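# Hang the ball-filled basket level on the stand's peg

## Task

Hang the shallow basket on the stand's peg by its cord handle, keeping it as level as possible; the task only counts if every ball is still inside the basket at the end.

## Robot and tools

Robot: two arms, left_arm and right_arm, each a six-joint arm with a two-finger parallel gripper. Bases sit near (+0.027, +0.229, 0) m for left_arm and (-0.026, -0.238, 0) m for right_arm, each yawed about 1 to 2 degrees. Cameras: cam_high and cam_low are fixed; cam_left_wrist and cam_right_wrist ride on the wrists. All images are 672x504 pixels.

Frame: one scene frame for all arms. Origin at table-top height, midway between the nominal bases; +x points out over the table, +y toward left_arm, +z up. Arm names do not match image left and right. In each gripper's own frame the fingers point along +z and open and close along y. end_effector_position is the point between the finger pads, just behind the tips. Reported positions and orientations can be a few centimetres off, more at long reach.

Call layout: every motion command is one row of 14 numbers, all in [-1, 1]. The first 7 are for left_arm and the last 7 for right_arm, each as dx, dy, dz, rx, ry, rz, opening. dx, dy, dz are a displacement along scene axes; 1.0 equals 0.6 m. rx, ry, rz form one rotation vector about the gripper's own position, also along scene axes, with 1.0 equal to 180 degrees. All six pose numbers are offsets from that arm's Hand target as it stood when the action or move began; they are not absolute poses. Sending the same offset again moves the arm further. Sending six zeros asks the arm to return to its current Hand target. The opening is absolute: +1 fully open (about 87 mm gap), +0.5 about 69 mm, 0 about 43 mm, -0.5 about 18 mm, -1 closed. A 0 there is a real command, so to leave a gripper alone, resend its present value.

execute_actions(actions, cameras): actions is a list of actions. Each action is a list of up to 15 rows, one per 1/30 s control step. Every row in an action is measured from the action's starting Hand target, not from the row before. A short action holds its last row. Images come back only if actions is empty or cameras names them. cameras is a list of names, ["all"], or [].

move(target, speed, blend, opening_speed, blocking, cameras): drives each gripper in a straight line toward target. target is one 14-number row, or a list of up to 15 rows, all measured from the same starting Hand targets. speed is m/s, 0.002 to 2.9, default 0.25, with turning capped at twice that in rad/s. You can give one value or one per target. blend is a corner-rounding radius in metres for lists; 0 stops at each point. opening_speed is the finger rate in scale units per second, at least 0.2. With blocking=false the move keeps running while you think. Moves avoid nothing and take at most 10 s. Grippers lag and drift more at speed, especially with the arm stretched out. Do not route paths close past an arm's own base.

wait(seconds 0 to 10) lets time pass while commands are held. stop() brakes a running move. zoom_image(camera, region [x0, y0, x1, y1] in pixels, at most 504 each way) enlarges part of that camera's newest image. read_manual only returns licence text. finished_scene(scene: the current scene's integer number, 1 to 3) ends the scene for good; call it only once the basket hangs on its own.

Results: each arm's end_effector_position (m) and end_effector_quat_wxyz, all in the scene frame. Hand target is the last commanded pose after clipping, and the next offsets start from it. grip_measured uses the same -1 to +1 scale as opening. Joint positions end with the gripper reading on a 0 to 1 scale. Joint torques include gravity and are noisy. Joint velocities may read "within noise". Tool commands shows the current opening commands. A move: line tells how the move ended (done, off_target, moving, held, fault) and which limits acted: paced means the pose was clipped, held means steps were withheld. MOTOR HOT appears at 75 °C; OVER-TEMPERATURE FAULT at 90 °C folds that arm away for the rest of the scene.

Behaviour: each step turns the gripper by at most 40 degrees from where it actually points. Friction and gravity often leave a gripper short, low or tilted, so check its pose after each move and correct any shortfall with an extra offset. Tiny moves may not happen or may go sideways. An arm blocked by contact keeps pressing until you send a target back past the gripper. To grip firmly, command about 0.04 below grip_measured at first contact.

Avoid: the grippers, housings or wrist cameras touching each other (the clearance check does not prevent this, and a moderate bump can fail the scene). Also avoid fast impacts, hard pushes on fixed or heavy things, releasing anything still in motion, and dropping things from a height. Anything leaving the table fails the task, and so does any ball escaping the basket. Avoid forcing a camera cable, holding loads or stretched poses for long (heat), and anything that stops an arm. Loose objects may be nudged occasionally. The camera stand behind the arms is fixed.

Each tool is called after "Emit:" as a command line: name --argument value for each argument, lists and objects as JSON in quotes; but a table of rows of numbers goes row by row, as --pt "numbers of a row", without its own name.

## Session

Emit:
execute_actions --actions '[]'

Emit:
zoom_image --camera "cam_high" --region '[240, 180, 520, 390]'

Emit:
zoom_image --camera "cam_low" --region '[280, 150, 500, 315]'

Scene clock: 0.00 s.
left_arm: end_effector_position=(+0.4241, +0.2525, +0.0688) grip_measured=+1.000 end_effector_quat_wxyz=(+0.601, -0.050, +0.791, +0.103) | right_arm: end_effector_position=(+0.3639, -0.2311, +0.0615) grip_measured=+0.962 end_effector_quat_wxyz=(+0.596, -0.001, +0.802, +0.021)
Joint positions: left_arm=[-0.109 1.585 0.405 0.907 -0.297 0.025 1] | right_arm=[0.023 1.553 0.369 0.892 -0.036 0.023 0.981]
Joint velocities: within noise
Joint torques (N m): no reading
Heat: left arm: 31 °C; right arm: 33 °C.
Hand target: left_arm +0.4258, +0.2523, +0.0721; +0.604, -0.051, +0.789, +0.103 | right_arm +0.3645, -0.2311, +0.0624; +0.596, -0.001, +0.803, +0.021
Tool commands: left_gripper/opening=+1.0 right_gripper/opening=+1.0
camera_calibration:
cam_left_wrist: T_world_to_cam=[[0.22493, -0.969845, -0.0938434, 0.153385], [-0.896988, -0.168488, -0.408686, 0.470585], [0.380551, 0.176102, -0.907838, 0.0000933667], [0, 0, 0, 1]] pos_world=[0.387572, 0.228031, 0.2068]
cam_right_wrist: T_world_to_cam=[[0.0261987, -0.999041, -0.0350826, -0.239645], [-0.923456, -0.0107475, -0.383555, 0.377857], [0.38281, 0.0424459, -0.922852, 0.0705266], [0, 0, 0, 1]] pos_world=[0.328215, -0.238348, 0.201607]

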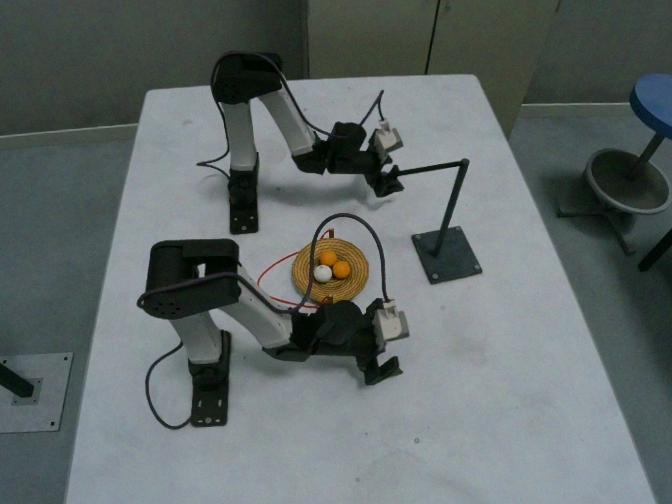

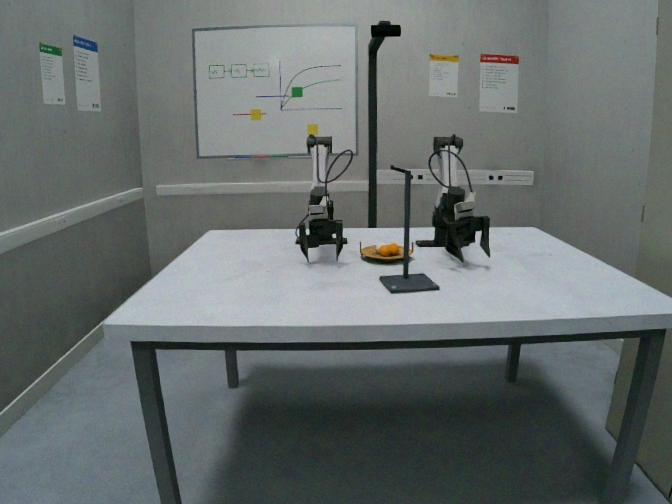

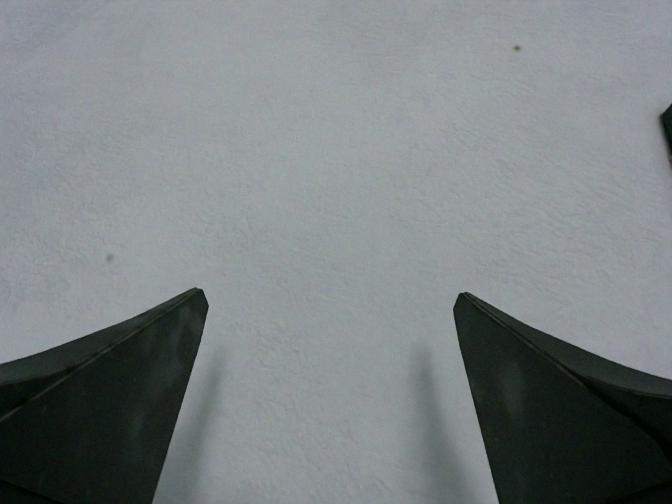

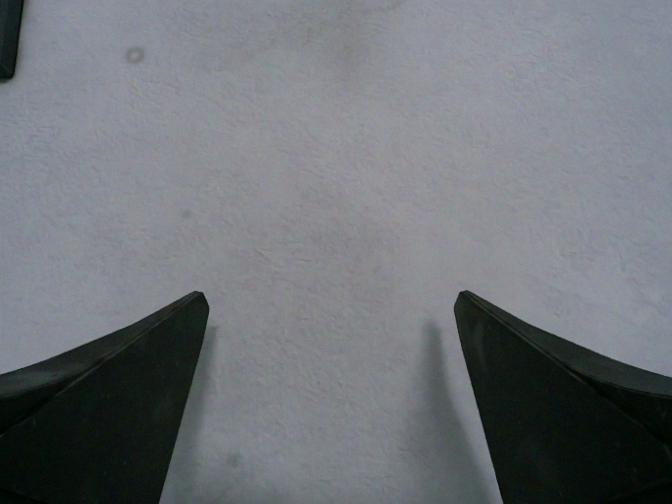

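Scaled by 1.800 from the camera's 672x504 image, which has a finer 960x720 frame.

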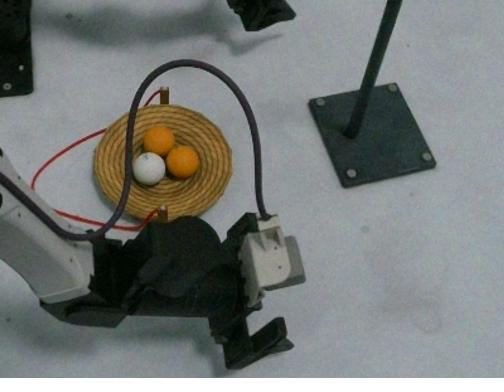

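Scaled by 2.291 from the camera's 672x504 image, which has a finer 960x720 frame.

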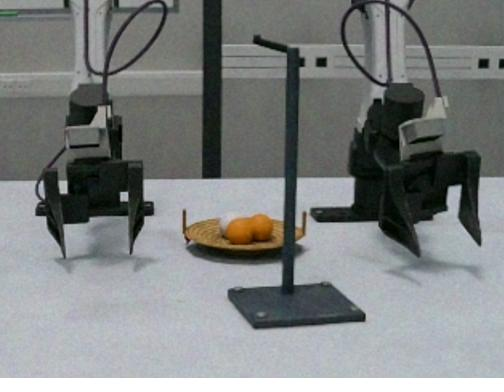

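Emit:
move --pt "-0.08 -0.05 0.25 0.02 0.04 -0.1 0 0 0 0 0 0 0 1" --pt "-0.41 -0.37 0.3465 0.0678 0.176 -0.4613 0 0 0 0 0 0 0 1" --blend '[0.05,0]' --cameras '["all"]'

Emit:
zoom_image --camera "cam_left_wrist" --region '[100, 0, 604, 400]'

Scene clock: 33.17 s.
left_arm: end_effector_position=(+0.1821, +0.0328, +0.2751) grip_measured=+0.000 end_effector_quat_wxyz=(+0.305, +0.556, +0.739, -0.227) | right_arm: end_effector_position=(+0.3639, -0.2311, +0.0615) grip_measured=+0.962 end_effector_quat_wxyz=(+0.596, -0.001, +0.802, +0.021)
Joint positions: left_arm=[-0.729 1.126 1.448 -1.205 0.402 0.449 0.5] | right_arm=[0.023 1.553 0.369 0.892 -0.036 0.023 0.981]
Joint torques (N m): left_arm=[-0.18 -0.96 8.14 1.57 0.37 0.21] | right_arm=[-0.61 -5.22 5.7 2.27 0.07 -0.01]
Heat: left arm: 37 °C; right arm: 35 °C.
Hand target: left_arm +0.1798, +0.0303, +0.2799; +0.303, +0.562, +0.733, -0.233 | right_arm +0.3645, -0.2311, +0.0624; +0.596, -0.001, +0.803, +0.021
Off the commanded pose: left_arm 0.006 m, 1 deg | right_arm 0.001 m, 0 deg.
move: done
camera_calibration:
cam_left_wrist: T_world_to_cam=[[-0.953445, -0.301481, -0.00724891, 0.183069], [-0.300477, 0.947678, 0.107798, 0.0134608], [-0.0256293, 0.104957, -0.994146, 0.418143], [0, 0, 0, 1]] pos_world=[0.189307, -0.001452, 0.415572]
cam_right_wrist: T_world_to_cam=[[0.0261987, -0.999041, -0.0350826, -0.239645], [-0.923456, -0.0107475, -0.383555, 0.377857], [0.38281, 0.0424459, -0.922852, 0.0705266], [0, 0, 0, 1]] pos_world=[0.328215, -0.238348, 0.201607]

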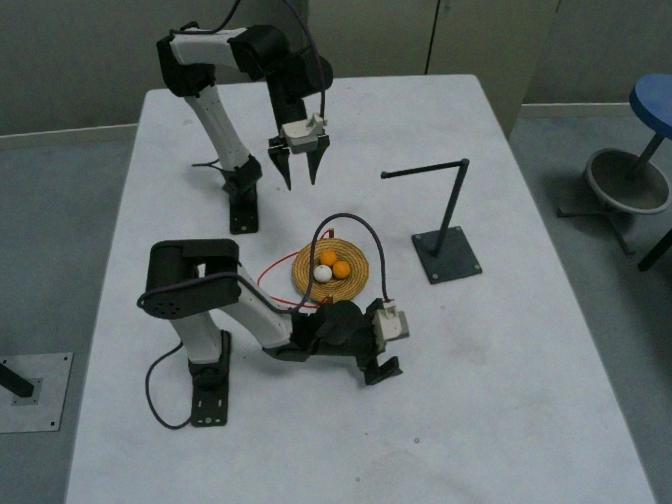

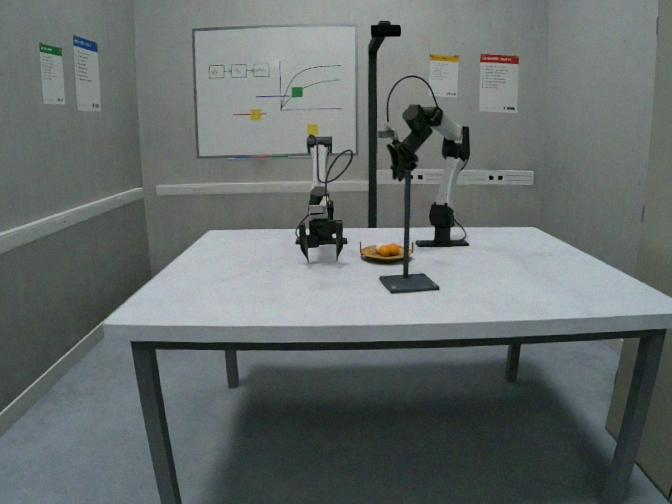

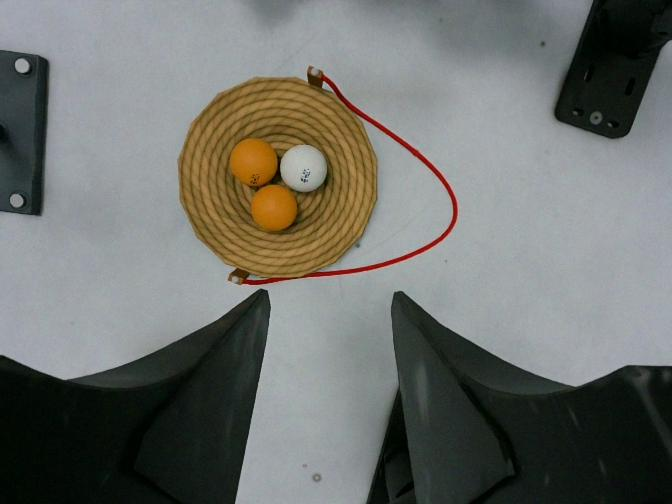

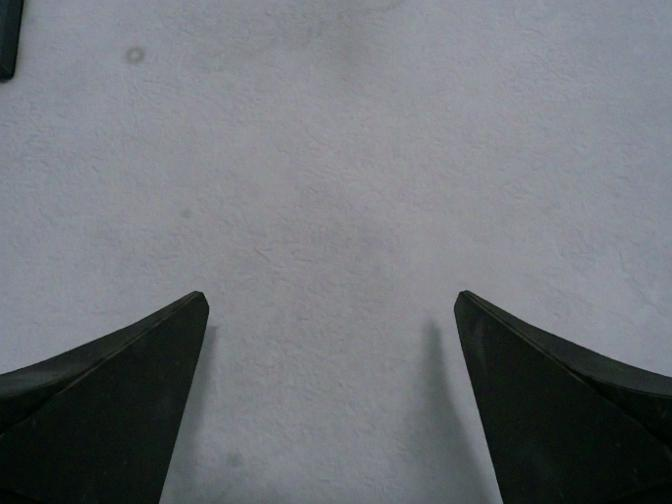

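Scaled by 1.000.

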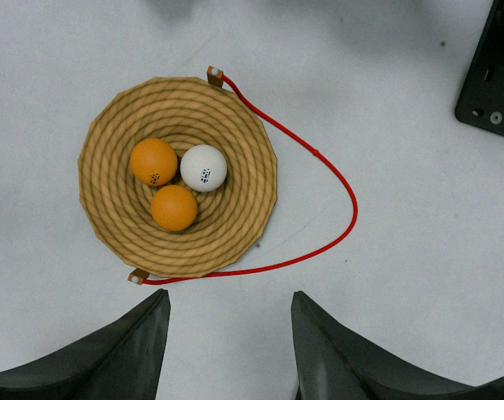

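Emit:
zoom_image --camera "cam_high" --region '[245, 215, 385, 320]'

Emit:
zoom_image --camera "cam_low" --region '[345, 225, 425, 285]'

Emit:
zoom_image --camera "cam_left_wrist" --region '[200, 40, 400, 190]'

Emit:
zoom_image --camera "cam_left_wrist" --region '[200, 180, 400, 330]'

Scaled by 3.600 from the camera's 672x504 image, which has a finer 960x720 frame.

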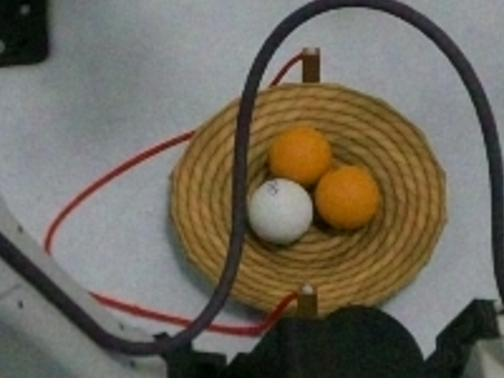

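Scaled by 6.300 from the camera's 672x504 image, which has a finer 960x720 frame.

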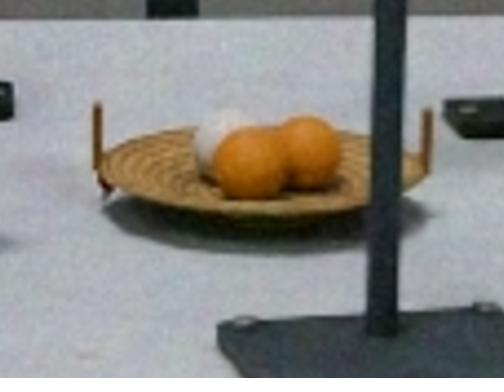

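Scaled by 2.520 from the camera's 672x504 image, which has a finer 960x720 frame.

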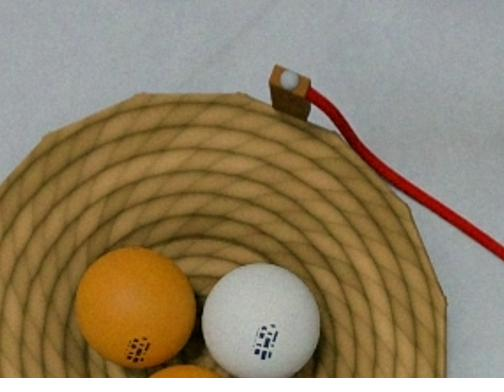

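Scaled by 2.520 from the camera's 672x504 image, which has a finer 960x720 frame.

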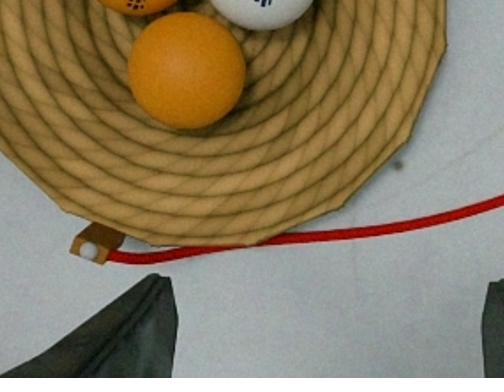

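Emit:
move --target '[-0.16,-0.072,-0.385,0.2171,0.0149,-0.1176,0, 0,0,0,0,0,0,1]' --cameras '["cam_left_wrist"]'

Scene clock: 82.57 s.
left_arm: end_effector_position=(+0.0822, -0.0101, +0.0547) grip_measured=+0.000 end_effector_quat_wxyz=(+0.031, +0.750, +0.659, -0.044) | right_arm: end_effector_position=(+0.3639, -0.2311, +0.0615) grip_measured=+0.962 end_effector_quat_wxyz=(+0.596, -0.001, +0.802, +0.021)
Joint positions: left_arm=[-1.402 1.565 1.042 -0.951 0.046 0.33 0.5] | right_arm=[0.023 1.553 0.369 0.892 -0.036 0.023 0.981]
Joint torques (N m): left_arm=[-0.08 -4.64 5.29 0.95 -0.07 -0.01] | right_arm=[-0.49 -5.23 5.89 2.28 0.1 -0.02]
Heat: left arm: 44 °C; right arm: 36 °C.
Hand target: left_arm +0.0838, -0.0130, +0.0490; +0.035, +0.748, +0.661, -0.039 | right_arm +0.3645, -0.2311, +0.0624; +0.596, -0.001, +0.803, +0.021
Off the commanded pose: left_arm 0.007 m, 1 deg | right_arm 0.001 m, 0 deg.
move: done
camera_calibration:
cam_left_wrist: T_world_to_cam=[[-0.99357, 0.113089, -0.0053836, 0.080544], [0.0765365, 0.705949, 0.704115, -0.0181295], [0.0834281, 0.699175, -0.710066, 0.182508], [0, 0, 0, 1]] pos_world=[0.0661875, -0.123915, 0.142791]
Images, in order (width x height): cam_left_wrist 672x504.

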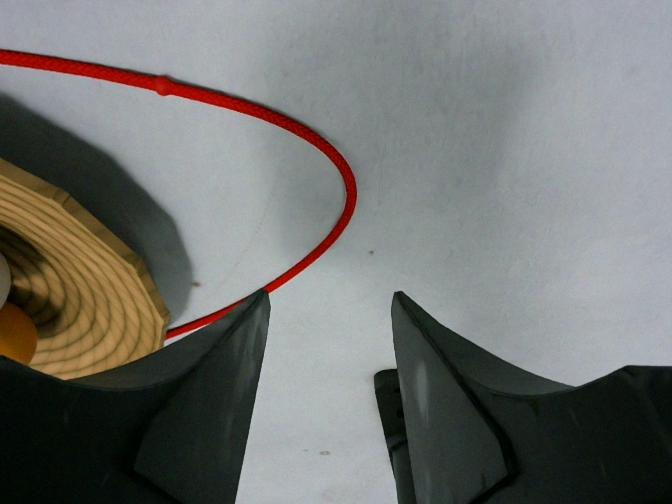

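Emit:
move --target '[-0.0145,-0.014,-0.065,0,0,0,0, 0,0,0,0,0,0,1]' --speed 0.12 --cameras '["cam_left_wrist"]'

Scene clock: 105.07 s.
left_arm: end_effector_position=(+0.0744, -0.0197, +0.0175) grip_measured=+0.000 end_effector_quat_wxyz=(+0.033, +0.750, +0.659, -0.045) | right_arm: end_effector_position=(+0.3639, -0.2311, +0.0615) grip_measured=+0.962 end_effector_quat_wxyz=(+0.596, -0.001, +0.802, +0.021)
Joint positions: left_arm=[-1.437 1.643 0.966 -0.791 0.042 0.294 0.5] | right_arm=[0.023 1.553 0.369 0.892 -0.036 0.023 0.981]
Joint torques (N m): left_arm=[-0.24 -4.67 4.79 0.99 -0.07 -0.01] | right_arm=[-0.31 -5.26 5.82 2.26 0.07 0]
Heat: left arm: 41 °C; right arm: 36 °C.
Hand target: left_arm +0.0751, -0.0215, +0.0101; +0.035, +0.748, +0.662, -0.039 | right_arm +0.3645, -0.2311, +0.0624; +0.596, -0.001, +0.803, +0.021
Off the commanded pose: left_arm 0.008 m, 1 deg | right_arm 0.001 m, 0 deg.
move: done
camera_calibration:
cam_left_wrist: T_world_to_cam=[[-0.993708, 0.111782, -0.00703851, 0.0737587], [0.0747346, 0.708549, 0.701693, 0.0156501], [0.0834241, 0.696752, -0.712444, 0.163454], [0, 0, 0, 1]] pos_world=[0.058489, -0.133221, 0.10599]
Images, in order (width x height): cam_left_wrist 672x504.

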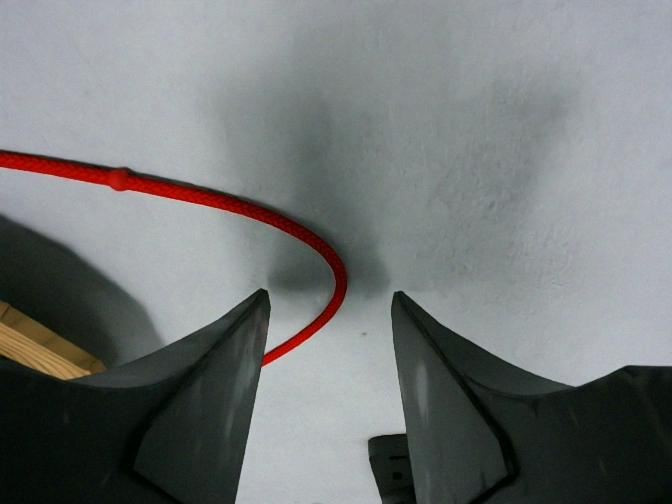

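Emit:
move --pt "-0.0067 -0.006 0.01 0 0 0 0 0 0 0 0 0 0 1" --pt "-0.0067 -0.006 -0.012 0 0 0 0 0 0 0 0 0 0 1" --speed 0.08 --cameras '["cam_left_wrist"]'

Scene clock: 118.50 s.
left_arm: end_effector_position=(+0.0707, -0.0235, +0.0131) grip_measured=+0.000 end_effector_quat_wxyz=(+0.034, +0.749, +0.660, -0.045) | right_arm: end_effector_position=(+0.3639, -0.2311, +0.0615) grip_measured=+0.962 end_effector_quat_wxyz=(+0.596, -0.001, +0.802, +0.021)
Joint positions: left_arm=[-1.453 1.661 0.966 -0.771 0.039 0.276 0.5] | right_arm=[0.023 1.553 0.369 0.892 -0.036 0.023 0.981]
Joint torques (N m): left_arm=[-0.28 -4.34 4.31 1.09 -0.06 0] | right_arm=[-0.61 -5.15 5.91 2.27 0.1 -0.01]
Heat: left arm: 41 °C; right arm: 37 °C.
Hand target: left_arm +0.0710, -0.0250, +0.0029; +0.035, +0.748, +0.661, -0.039 | right_arm +0.3645, -0.2311, +0.0624; +0.596, -0.001, +0.803, +0.021
Off the commanded pose: left_arm 0.010 m, 1 deg | right_arm 0.001 m, 0 deg.
move: done
camera_calibration:
cam_left_wrist: T_world_to_cam=[[-0.993983, 0.109204, -0.0085467, 0.0704921], [0.071945, 0.709696, 0.700825, 0.0220231], [0.0825985, 0.695993, -0.713282, 0.163358], [0, 0, 0, 1]] pos_world=[0.0549903, -0.137024, 0.101689]
Images, in order (width x height): cam_left_wrist 672x504.

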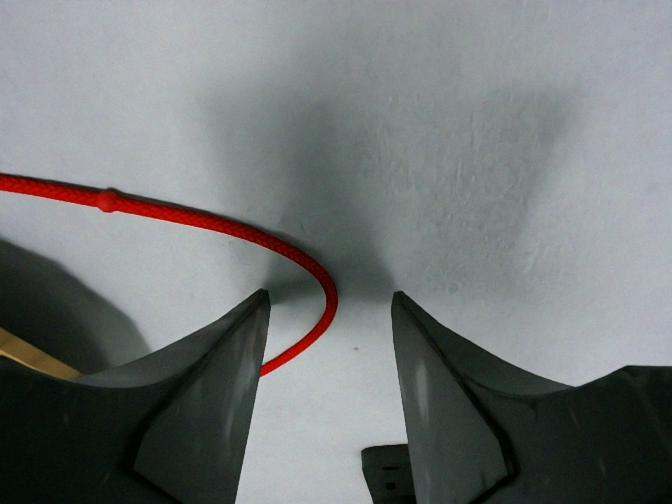

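Emit:
move --pt "0 0.003 0.02 0 0 0 0 0 0 0 0 0 0 1" --pt "0 0.006 0.012 0 0 0 0 0 0 0 0 0 0 1" --pt "0 0.006 0.001 0 0 0 0 0 0 0 0 0 0 1" --speed 0.08 --cameras '["cam_left_wrist"]'

Scene clock: 123.97 s.
left_arm: end_effector_position=(+0.0717, -0.0231, +0.0127) grip_measured=+0.000 end_effector_quat_wxyz=(+0.035, +0.749, +0.661, -0.042) | right_arm: end_effector_position=(+0.3639, -0.2311, +0.0615) grip_measured=+0.962 end_effector_quat_wxyz=(+0.596, -0.001, +0.802, +0.021)
Joint positions: left_arm=[-1.453 1.661 0.964 -0.77 0.033 0.275 0.5] | right_arm=[0.023 1.553 0.369 0.892 -0.036 0.023 0.981]
Joint torques (N m): left_arm=[-0.1 -5.48 3.47 1.07 0 0.05] | right_arm=[-0.44 -5.05 5.83 2.34 0.12 0]
Heat: left arm: 40 °C; right arm: 37 °C.
Hand target: left_arm +0.0710, -0.0214, +0.0034; +0.035, +0.748, +0.661, -0.039 | right_arm +0.3645, -0.2311, +0.0624; +0.596, -0.001, +0.803, +0.021
Off the commanded pose: left_arm 0.009 m, 0 deg | right_arm 0.001 m, 0 deg.
move: done
camera_calibration:
cam_left_wrist: T_world_to_cam=[[-0.994017, 0.108285, -0.0142997, 0.071506], [0.0671191, 0.708855, 0.702153, 0.0221354], [0.0861688, 0.696993, -0.711882, 0.162396], [0, 0, 0, 1]] pos_world=[0.055599, -0.136622, 0.101087]
Images, in order (width x height): cam_left_wrist 672x504.

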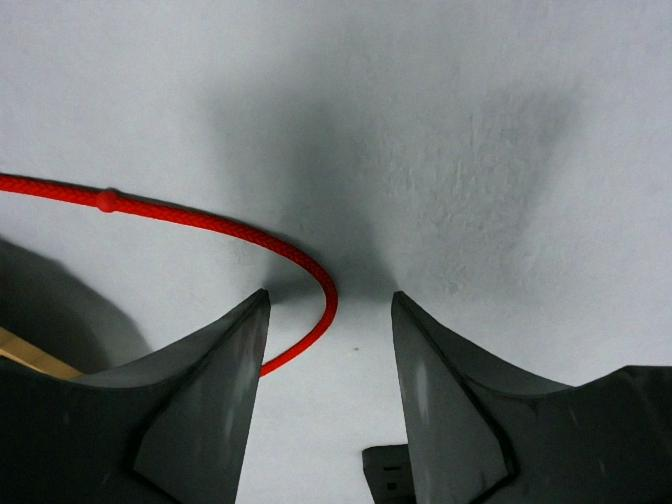

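Emit:
move --pt "0 0.012 0.03 0 0 0 0 0 0 0 0 0 0 1" --pt "0 0.012 -0.001 0 0 0 0 0 0 0 0 0 0 1" --speed 0.08 --cameras '["cam_left_wrist"]'

Scene clock: 129.00 s.
left_arm: end_effector_position=(+0.0705, -0.0151, +0.0121) grip_measured=+0.000 end_effector_quat_wxyz=(+0.030, +0.749, +0.661, -0.038) | right_arm: end_effector_position=(+0.3639, -0.2311, +0.0615) grip_measured=+0.962 end_effector_quat_wxyz=(+0.596, -0.001, +0.802, +0.021)
Joint positions: left_arm=[-1.453 1.645 0.943 -0.778 0.033 0.275 0.5] | right_arm=[0.023 1.553 0.369 0.892 -0.036 0.023 0.981]
Joint torques (N m): left_arm=[0.21 -6.01 2.7 1.17 0 0.09] | right_arm=[-0.64 -5.34 5.91 2.23 0.08 0]
Heat: left arm: 40 °C; right arm: 37 °C.
Hand target: left_arm +0.0711, -0.0141, +0.0028; +0.035, +0.748, +0.662, -0.039 | right_arm +0.3645, -0.2311, +0.0624; +0.596, -0.001, +0.803, +0.021
Off the commanded pose: left_arm 0.009 m, 1 deg | right_arm 0.001 m, 0 deg.
move: done
camera_calibration:
cam_left_wrist: T_world_to_cam=[[-0.994087, 0.108035, -0.0109369, 0.0692807], [0.068228, 0.699789, 0.711084, 0.0166545], [0.0844755, 0.706133, -0.703022, 0.156718], [0, 0, 0, 1]] pos_world=[0.0544959, -0.129803, 0.0990913]
Images, in order (width x height): cam_left_wrist 672x504.

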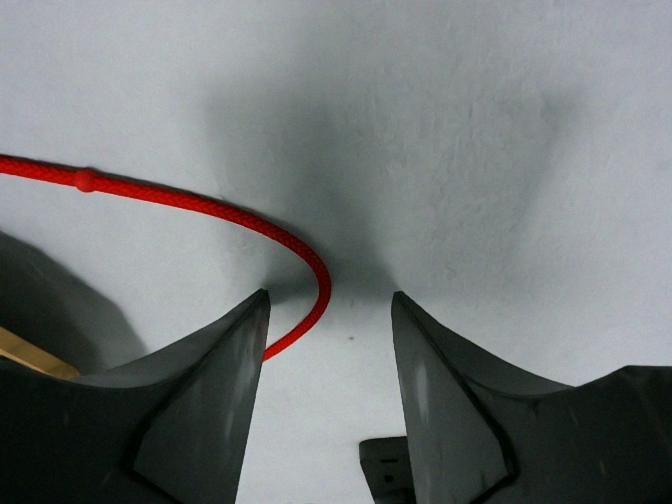

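Emit:
move --pt "0.001 -0.01 0.03 0 0 0 0 0 0 0 0 0 0 1" --pt "0.001 -0.01 0.0 0 0 0 0 0 0 0 0 0 0 1" --speed 0.08 --cameras '["cam_left_wrist"]'

Scene clock: 146.53 s.
left_arm: end_effector_position=(+0.0711, -0.0192, +0.0129) grip_measured=+0.000 end_effector_quat_wxyz=(+0.036, +0.749, +0.661, -0.043) | right_arm: end_effector_position=(+0.3639, -0.2311, +0.0615) grip_measured=+0.962 end_effector_quat_wxyz=(+0.596, -0.001, +0.802, +0.021)
Joint positions: left_arm=[-1.453 1.644 0.947 -0.767 0.033 0.275 0.5] | right_arm=[0.023 1.553 0.369 0.892 -0.036 0.023 0.981]
Joint torques (N m): left_arm=[0.13 -4.21 4.27 1.08 0 0.08] | right_arm=[-0.35 -5.35 5.52 2.29 0.1 -0.03]
Heat: left arm: 38 °C; right arm: 38 °C.
Hand target: left_arm +0.0717, -0.0201, +0.0028; +0.035, +0.748, +0.662, -0.039 | right_arm +0.3645, -0.2311, +0.0624; +0.596, -0.001, +0.803, +0.021
Off the commanded pose: left_arm 0.010 m, 0 deg | right_arm 0.001 m, 0 deg.
move: done
camera_calibration:
cam_left_wrist: T_world_to_cam=[[-0.994053, 0.107895, -0.0147128, 0.070475], [0.0667066, 0.71015, 0.700883, 0.0193852], [0.0860703, 0.695734, -0.713124, 0.15991], [0, 0, 0, 1]] pos_world=[0.0549993, -0.132625, 0.101486]
Images, in order (width x height): cam_left_wrist 672x504.

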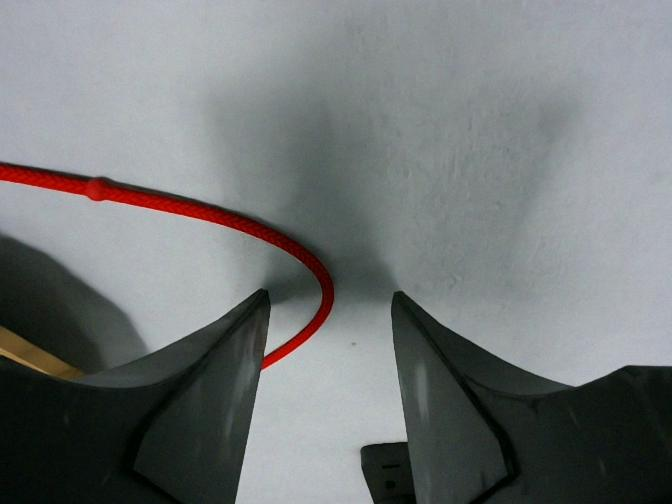

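Emit:
move --pt "0 0 0.002 0 0 0 -1 0 0 0 0 0 0 1" --pt "0.08 0.005 0.145 -0.05 0 0.02 -1 0 0 0 0 0 0 1" --pt "0.299 0.0135 0.345 -0.2174 -0.0055 0.0906 -1 0 0 0 0 0 0 1" --speed 0.15 --opening_speed 0.5 --blend '[0,0.04,0]' --cameras '["cam_high","cam_low","cam_left_wrist"]'

Scene clock: 171.60 s.
left_arm: end_effector_position=(+0.2458, -0.0068, +0.1978) grip_measured=-0.889 end_effector_quat_wxyz=(+0.273, +0.590, +0.720, -0.242) | right_arm: end_effector_position=(+0.3639, -0.2311, +0.0615) grip_measured=+0.962 end_effector_quat_wxyz=(+0.596, -0.001, +0.802, +0.021)
Joint positions: left_arm=[-0.659 1.361 1.301 -0.931 0.502 0.596 0.056] | right_arm=[0.023 1.553 0.369 0.892 -0.036 0.023 0.981]
Joint torques (N m): left_arm=[0.53 -5.04 8.83 1.67 0.46 0.24] | right_arm=[-0.31 -5.39 5.86 2.32 0.09 0.01]
Heat: left arm: 38 °C; right arm: 38 °C.
Hand target: left_arm +0.2510, -0.0121, +0.2099; +0.293, +0.594, +0.707, -0.246 | right_arm +0.3645, -0.2311, +0.0624; +0.596, -0.001, +0.803, +0.021
Off the commanded pose: left_arm 0.014 m, 3 deg | right_arm 0.001 m, 0 deg.
move: off_target (left_arm)
camera_calibration:
cam_left_wrist: T_world_to_cam=[[-0.97763, -0.209228, 0.0215474, 0.232122], [-0.204198, 0.96868, 0.141285, 0.0483212], [-0.0504332, 0.133724, -0.989735, 0.352609], [0, 0, 0, 1]] pos_world=[0.25458, -0.0453937, 0.33716]
Images, in order (width x height): cam_high 672x504, cam_low 672x504, cam_left_wrist 672x504.

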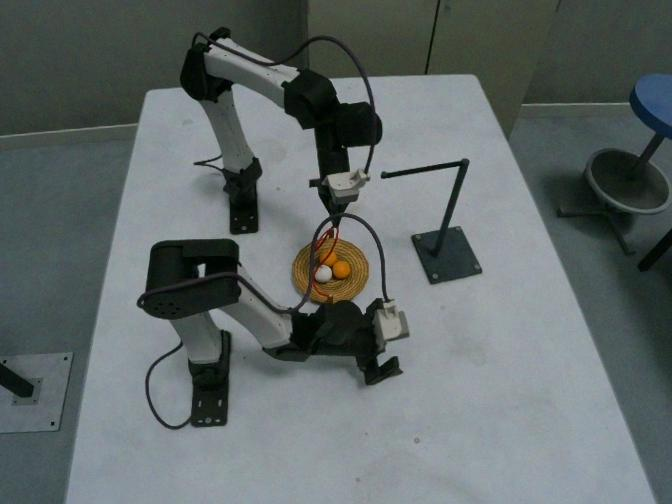

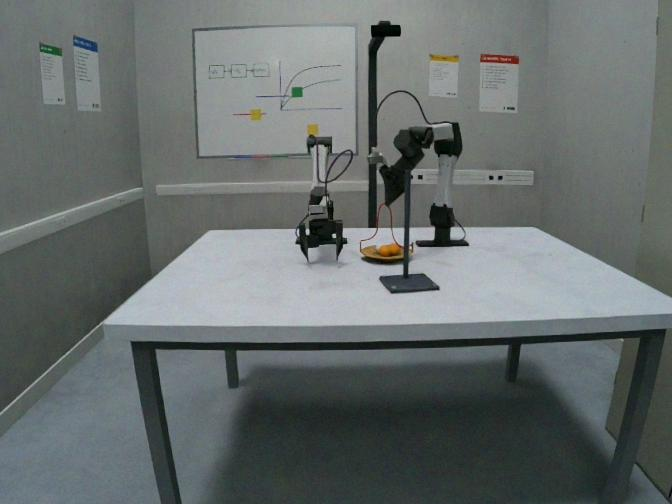

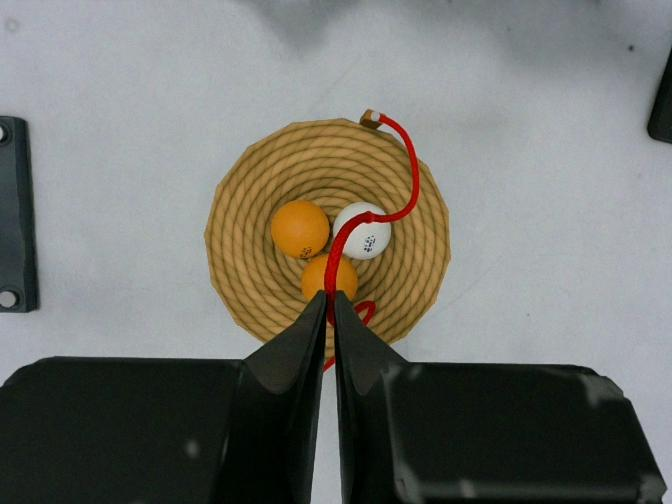

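Emit:
move --pt "0.0 -0.012 0.067 0 0 0 -1 0 0 0 0 0 0 1" --pt "0 -0.012 0.158 0 0 0 -1 0 0 0 0 0 0 1" --speed '[0.1,0.05]' --blend '[0.01,0]' --cameras '["cam_high","cam_low","cam_left_wrist"]'

Emit:
zoom_image --camera "cam_low" --region '[330, 140, 450, 280]'

Scene clock: 182.90 s.
left_arm: end_effector_position=(+0.2493, -0.0144, +0.2986) grip_measured=-0.892 end_effector_quat_wxyz=(+0.288, +0.594, +0.711, -0.243) | right_arm: end_effector_position=(+0.3639, -0.2311, +0.0615) grip_measured=+0.962 end_effector_quat_wxyz=(+0.596, -0.001, +0.802, +0.021)
Joint positions: left_arm=[-0.671 1.503 1.837 -1.29 0.502 0.593 0.054] | right_arm=[0.023 1.553 0.369 0.892 -0.036 0.023 0.981]
Joint torques (N m): left_arm=[-0.29 -4.12 8.39 1.58 0.31 0.02] | right_arm=[-0.32 -5.44 5.89 2.32 0.08 0]
Heat: left arm: 40 °C; right arm: 39 °C.
Hand target: left_arm +0.2511, -0.0193, +0.3045; +0.293, +0.594, +0.708, -0.246 | right_arm +0.3645, -0.2311, +0.0624; +0.596, -0.001, +0.803, +0.021
Off the commanded pose: left_arm 0.008 m, 1 deg | right_arm 0.001 m, 0 deg.
move: done
camera_calibration:
cam_left_wrist: T_world_to_cam=[[-0.98, -0.198999, 0.000605765, 0.238764], [-0.197596, 0.973445, 0.115588, 0.0483677], [-0.0235915, 0.113156, -0.993297, 0.447605], [0, 0, 0, 1]] pos_world=[0.254106, -0.0502187, 0.438869]
Images, in order (width x height): cam_high 672x504, cam_low 672x504, cam_left_wrist 672x504.

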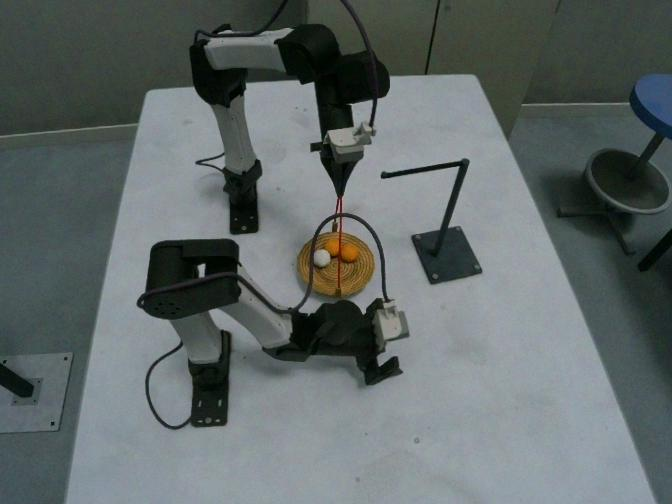

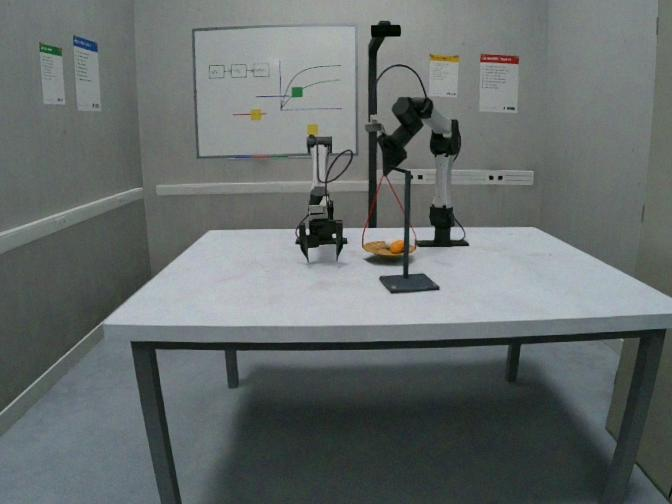

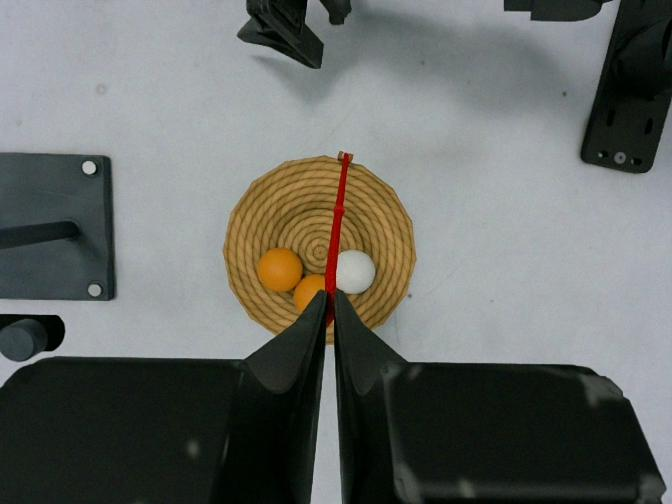

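Scaled by 3.600 from the camera's 672x504 image, which has a finer 960x720 frame.

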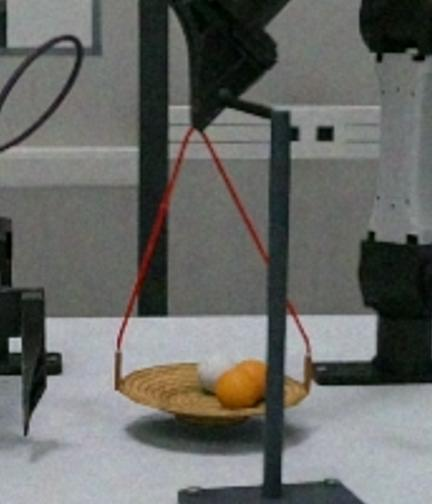

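Emit:
zoom_image --camera "cam_low" --region '[355, 225, 425, 270]'

Scaled by 7.200 from the camera's 672x504 image, which has a finer 960x720 frame.

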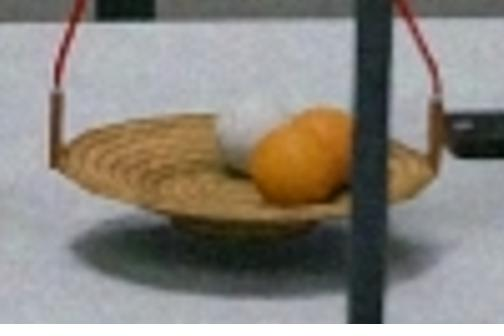

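Emit:
move --pt "0.0 0.0 0.1 0 0 0 -1 0 0 0 0 0 0 1" --pt "0.043 0.015 0.128 -0.054 -0.0155 0.0667 -1 0 0 0 0 0 0 1" --speed 0.08 --blend '[0.02,0]' --cameras '["cam_high","cam_low","cam_left_wrist"]'

Emit:
zoom_image --camera "cam_low" --region '[330, 140, 450, 280]'

Scene clock: 206.17 s.
left_arm: end_effector_position=(+0.2786, -0.0132, +0.3679) grip_measured=-0.892 end_effector_quat_wxyz=(+0.358, +0.502, +0.744, -0.259) | right_arm: end_effector_position=(+0.3639, -0.2311, +0.0615) grip_measured=+0.962 end_effector_quat_wxyz=(+0.596, -0.001, +0.802, +0.021)
Joint positions: left_arm=[-0.6 1.591 2.157 -1.337 0.502 0.404 0.054] | right_arm=[0.023 1.553 0.369 0.892 -0.036 0.023 0.981]
Joint torques (N m): left_arm=[0.66 -8.65 4.53 2.17 0.23 -0.03] | right_arm=[-0.58 -5.24 5.91 2.27 0.08 -0.05]
Heat: left arm: 44 °C; right arm: 39 °C.
Hand target: left_arm +0.2769, -0.0102, +0.3815; +0.384, +0.496, +0.735, -0.259 | right_arm +0.3645, -0.2311, +0.0624; +0.596, -0.001, +0.803, +0.021
Off the commanded pose: left_arm 0.014 m, 3 deg | right_arm 0.001 m, 0 deg.
move: off_target (left_arm)
camera_calibration:
cam_left_wrist: T_world_to_cam=[[-0.922508, -0.385097, 0.0260724, 0.239753], [-0.385708, 0.922285, -0.0249083, 0.148293], [-0.0144541, -0.0330344, -0.99935, 0.514691], [0, 0, 0, 1]] pos_world=[0.285811, -0.0274375, 0.511799]
Images, in order (width x height): cam_high 672x504, cam_low 672x504, cam_left_wrist 672x504.

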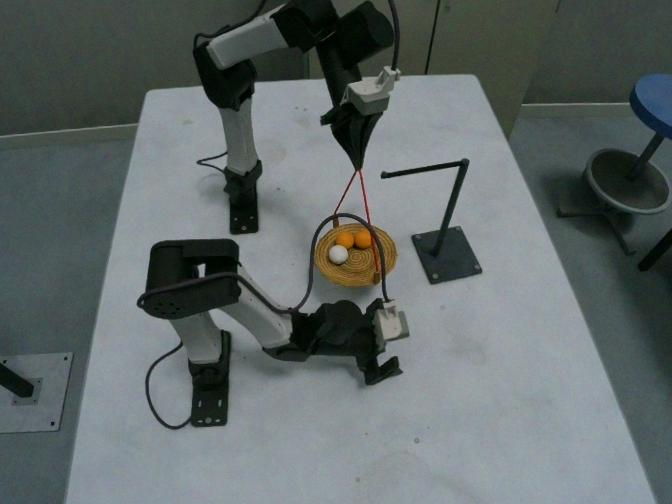

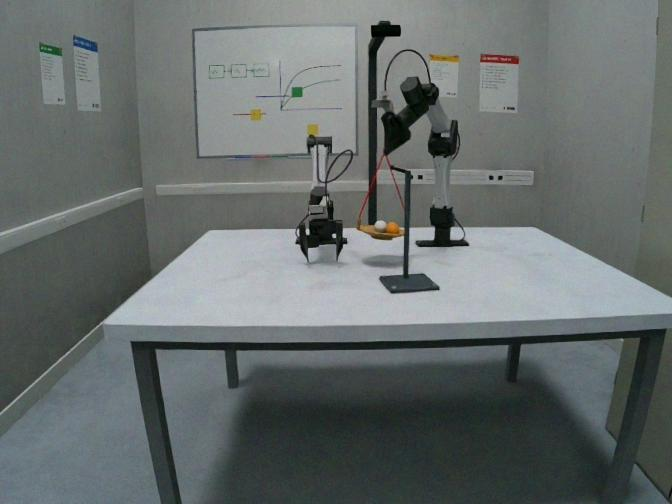

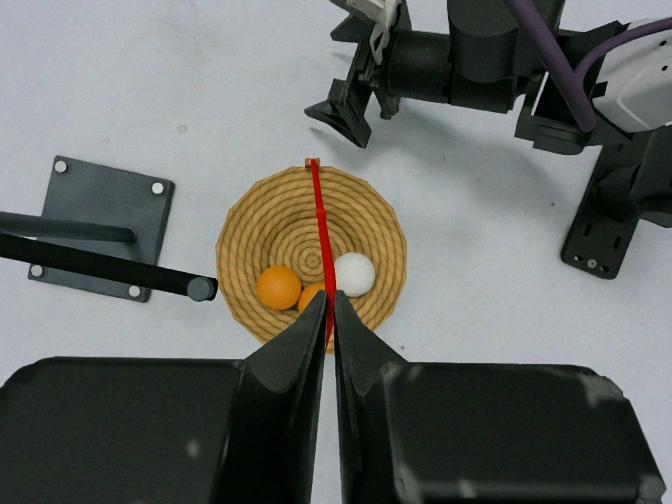

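Scaled by 3.600 from the camera's 672x504 image, which has a finer 960x720 frame.

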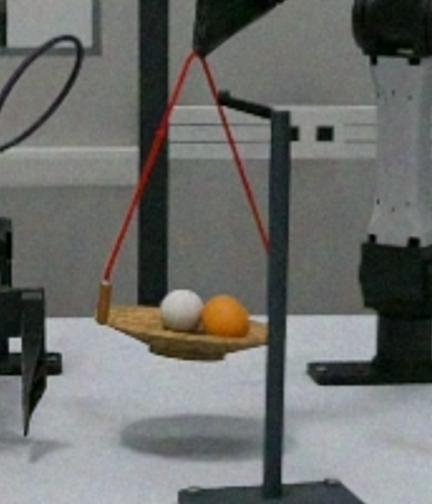

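Emit:
move --target '[0.0957,0.0318,0,0,0,0,-1, 0,0,0,0,0,0,1]' --speed 0.06 --cameras '["cam_low","cam_left_wrist"]'

Emit:
zoom_image --camera "cam_low" --region '[330, 140, 450, 280]'

Scene clock: 227.53 s.
left_arm: end_effector_position=(+0.3312, +0.0119, +0.3771) grip_measured=-0.892 end_effector_quat_wxyz=(+0.378, +0.491, +0.744, -0.252) | right_arm: end_effector_position=(+0.3639, -0.2311, +0.0615) grip_measured=+0.962 end_effector_quat_wxyz=(+0.596, -0.001, +0.802, +0.021)
Joint positions: left_arm=[-0.434 1.749 2.382 -1.426 0.6 0.515 0.054] | right_arm=[0.023 1.553 0.369 0.892 -0.036 0.023 0.981]
Joint torques (N m): left_arm=[0.62 -5.18 7.17 1.8 0.51 0.22] | right_arm=[-0.34 -5.29 5.68 2.25 0.11 0.06]
Heat: left arm: 42 °C; right arm: 40 °C.
Hand target: left_arm +0.3343, +0.0088, +0.3813; +0.384, +0.496, +0.735, -0.259 | right_arm +0.3645, -0.2311, +0.0624; +0.596, -0.001, +0.803, +0.021
Off the commanded pose: left_arm 0.006 m, 2 deg | right_arm 0.001 m, 0 deg.
move: done
camera_calibration:
cam_left_wrist: T_world_to_cam=[[-0.910811, -0.412798, 0.00460054, 0.30234], [-0.412428, 0.909392, -0.0539383, 0.165633], [0.0180819, -0.051025, -0.998534, 0.514628], [0, 0, 0, 1]] pos_world=[0.33438, 0.00043925, 0.521416]
Images, in order (width x height): cam_low 672x504, cam_left_wrist 672x504.

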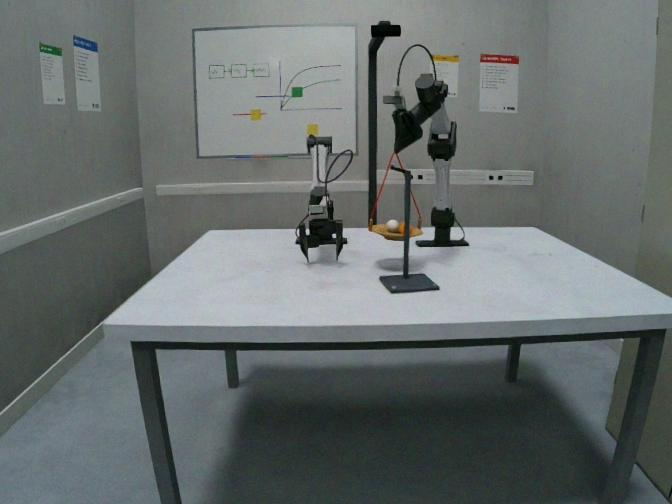

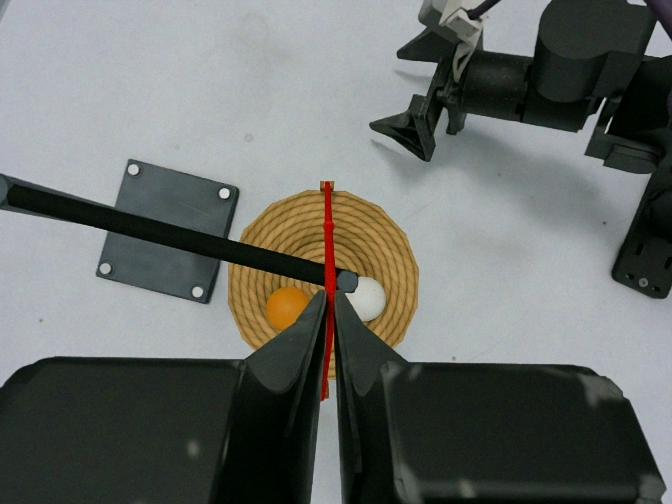

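Scaled by 3.600 from the camera's 672x504 image, which has a finer 960x720 frame.

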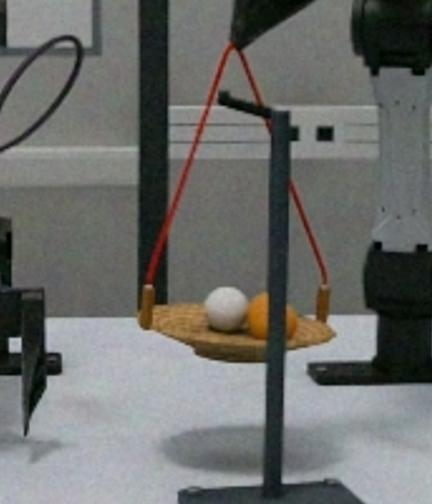

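Emit:
move --target '[0.073,0.001,0,0,0,0,-1, 0,0,0,0,0,0,1]' --speed 0.06 --cameras '["cam_low","cam_left_wrist"]'

Emit:
zoom_image --camera "cam_low" --region '[340, 140, 460, 280]'

Scene clock: 242.20 s.
left_arm: end_effector_position=(+0.3751, +0.0118, +0.3791) grip_measured=-0.892 end_effector_quat_wxyz=(+0.388, +0.487, +0.740, -0.252) | right_arm: end_effector_position=(+0.3639, -0.2311, +0.0615) grip_measured=+0.962 end_effector_quat_wxyz=(+0.596, -0.001, +0.802, +0.021)
Joint positions: left_arm=[-0.379 2.008 2.778 -1.561 0.639 0.549 0.054] | right_arm=[0.023 1.553 0.369 0.892 -0.036 0.023 0.981]
Joint torques (N m): left_arm=[0.61 -6.86 6.27 1.79 0.53 0.21] | right_arm=[-0.49 -5.3 5.71 2.3 0.07 -0.01]
Heat: left arm: 43 °C; right arm: 40 °C.
Hand target: left_arm +0.3781, +0.0095, +0.3814; +0.384, +0.496, +0.735, -0.259 | right_arm +0.3645, -0.2311, +0.0624; +0.596, -0.001, +0.803, +0.021
Off the commanded pose: left_arm 0.004 m, 1 deg | right_arm 0.001 m, 0 deg.
joint sent to its limit (left arm) — joint 4 (wrist pitch), lower limit. The joint targets still meet the commanded pose.
move: done
camera_calibration:
cam_left_wrist: T_world_to_cam=[[-0.907733, -0.41953, -0.00379886, 0.344403], [-0.418106, 0.905327, -0.0746297, 0.193917], [0.0347486, -0.0661556, -0.997204, 0.509276], [0, 0, 0, 1]] pos_world=[0.376007, 0.00262114, 0.523632]
Images, in order (width x height): cam_low 672x504, cam_left_wrist 672x504.

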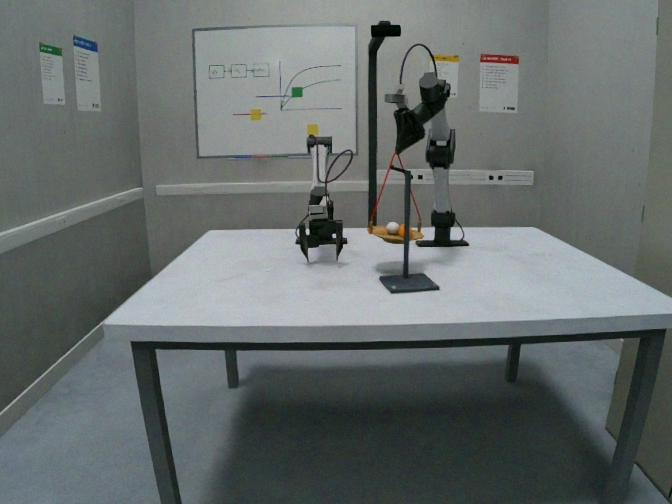

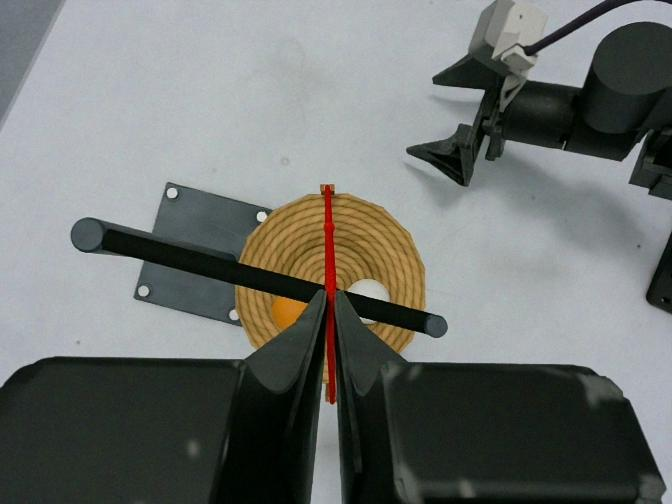

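Scaled by 3.600 from the camera's 672x504 image, which has a finer 960x720 frame.

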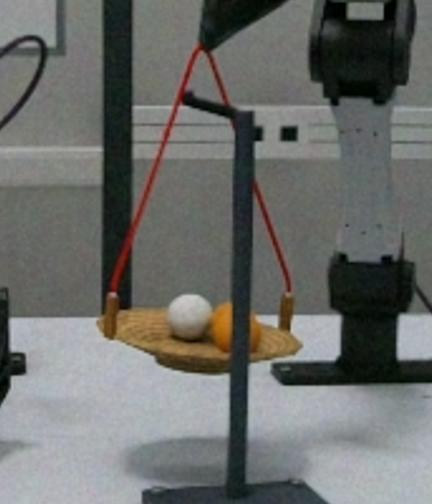

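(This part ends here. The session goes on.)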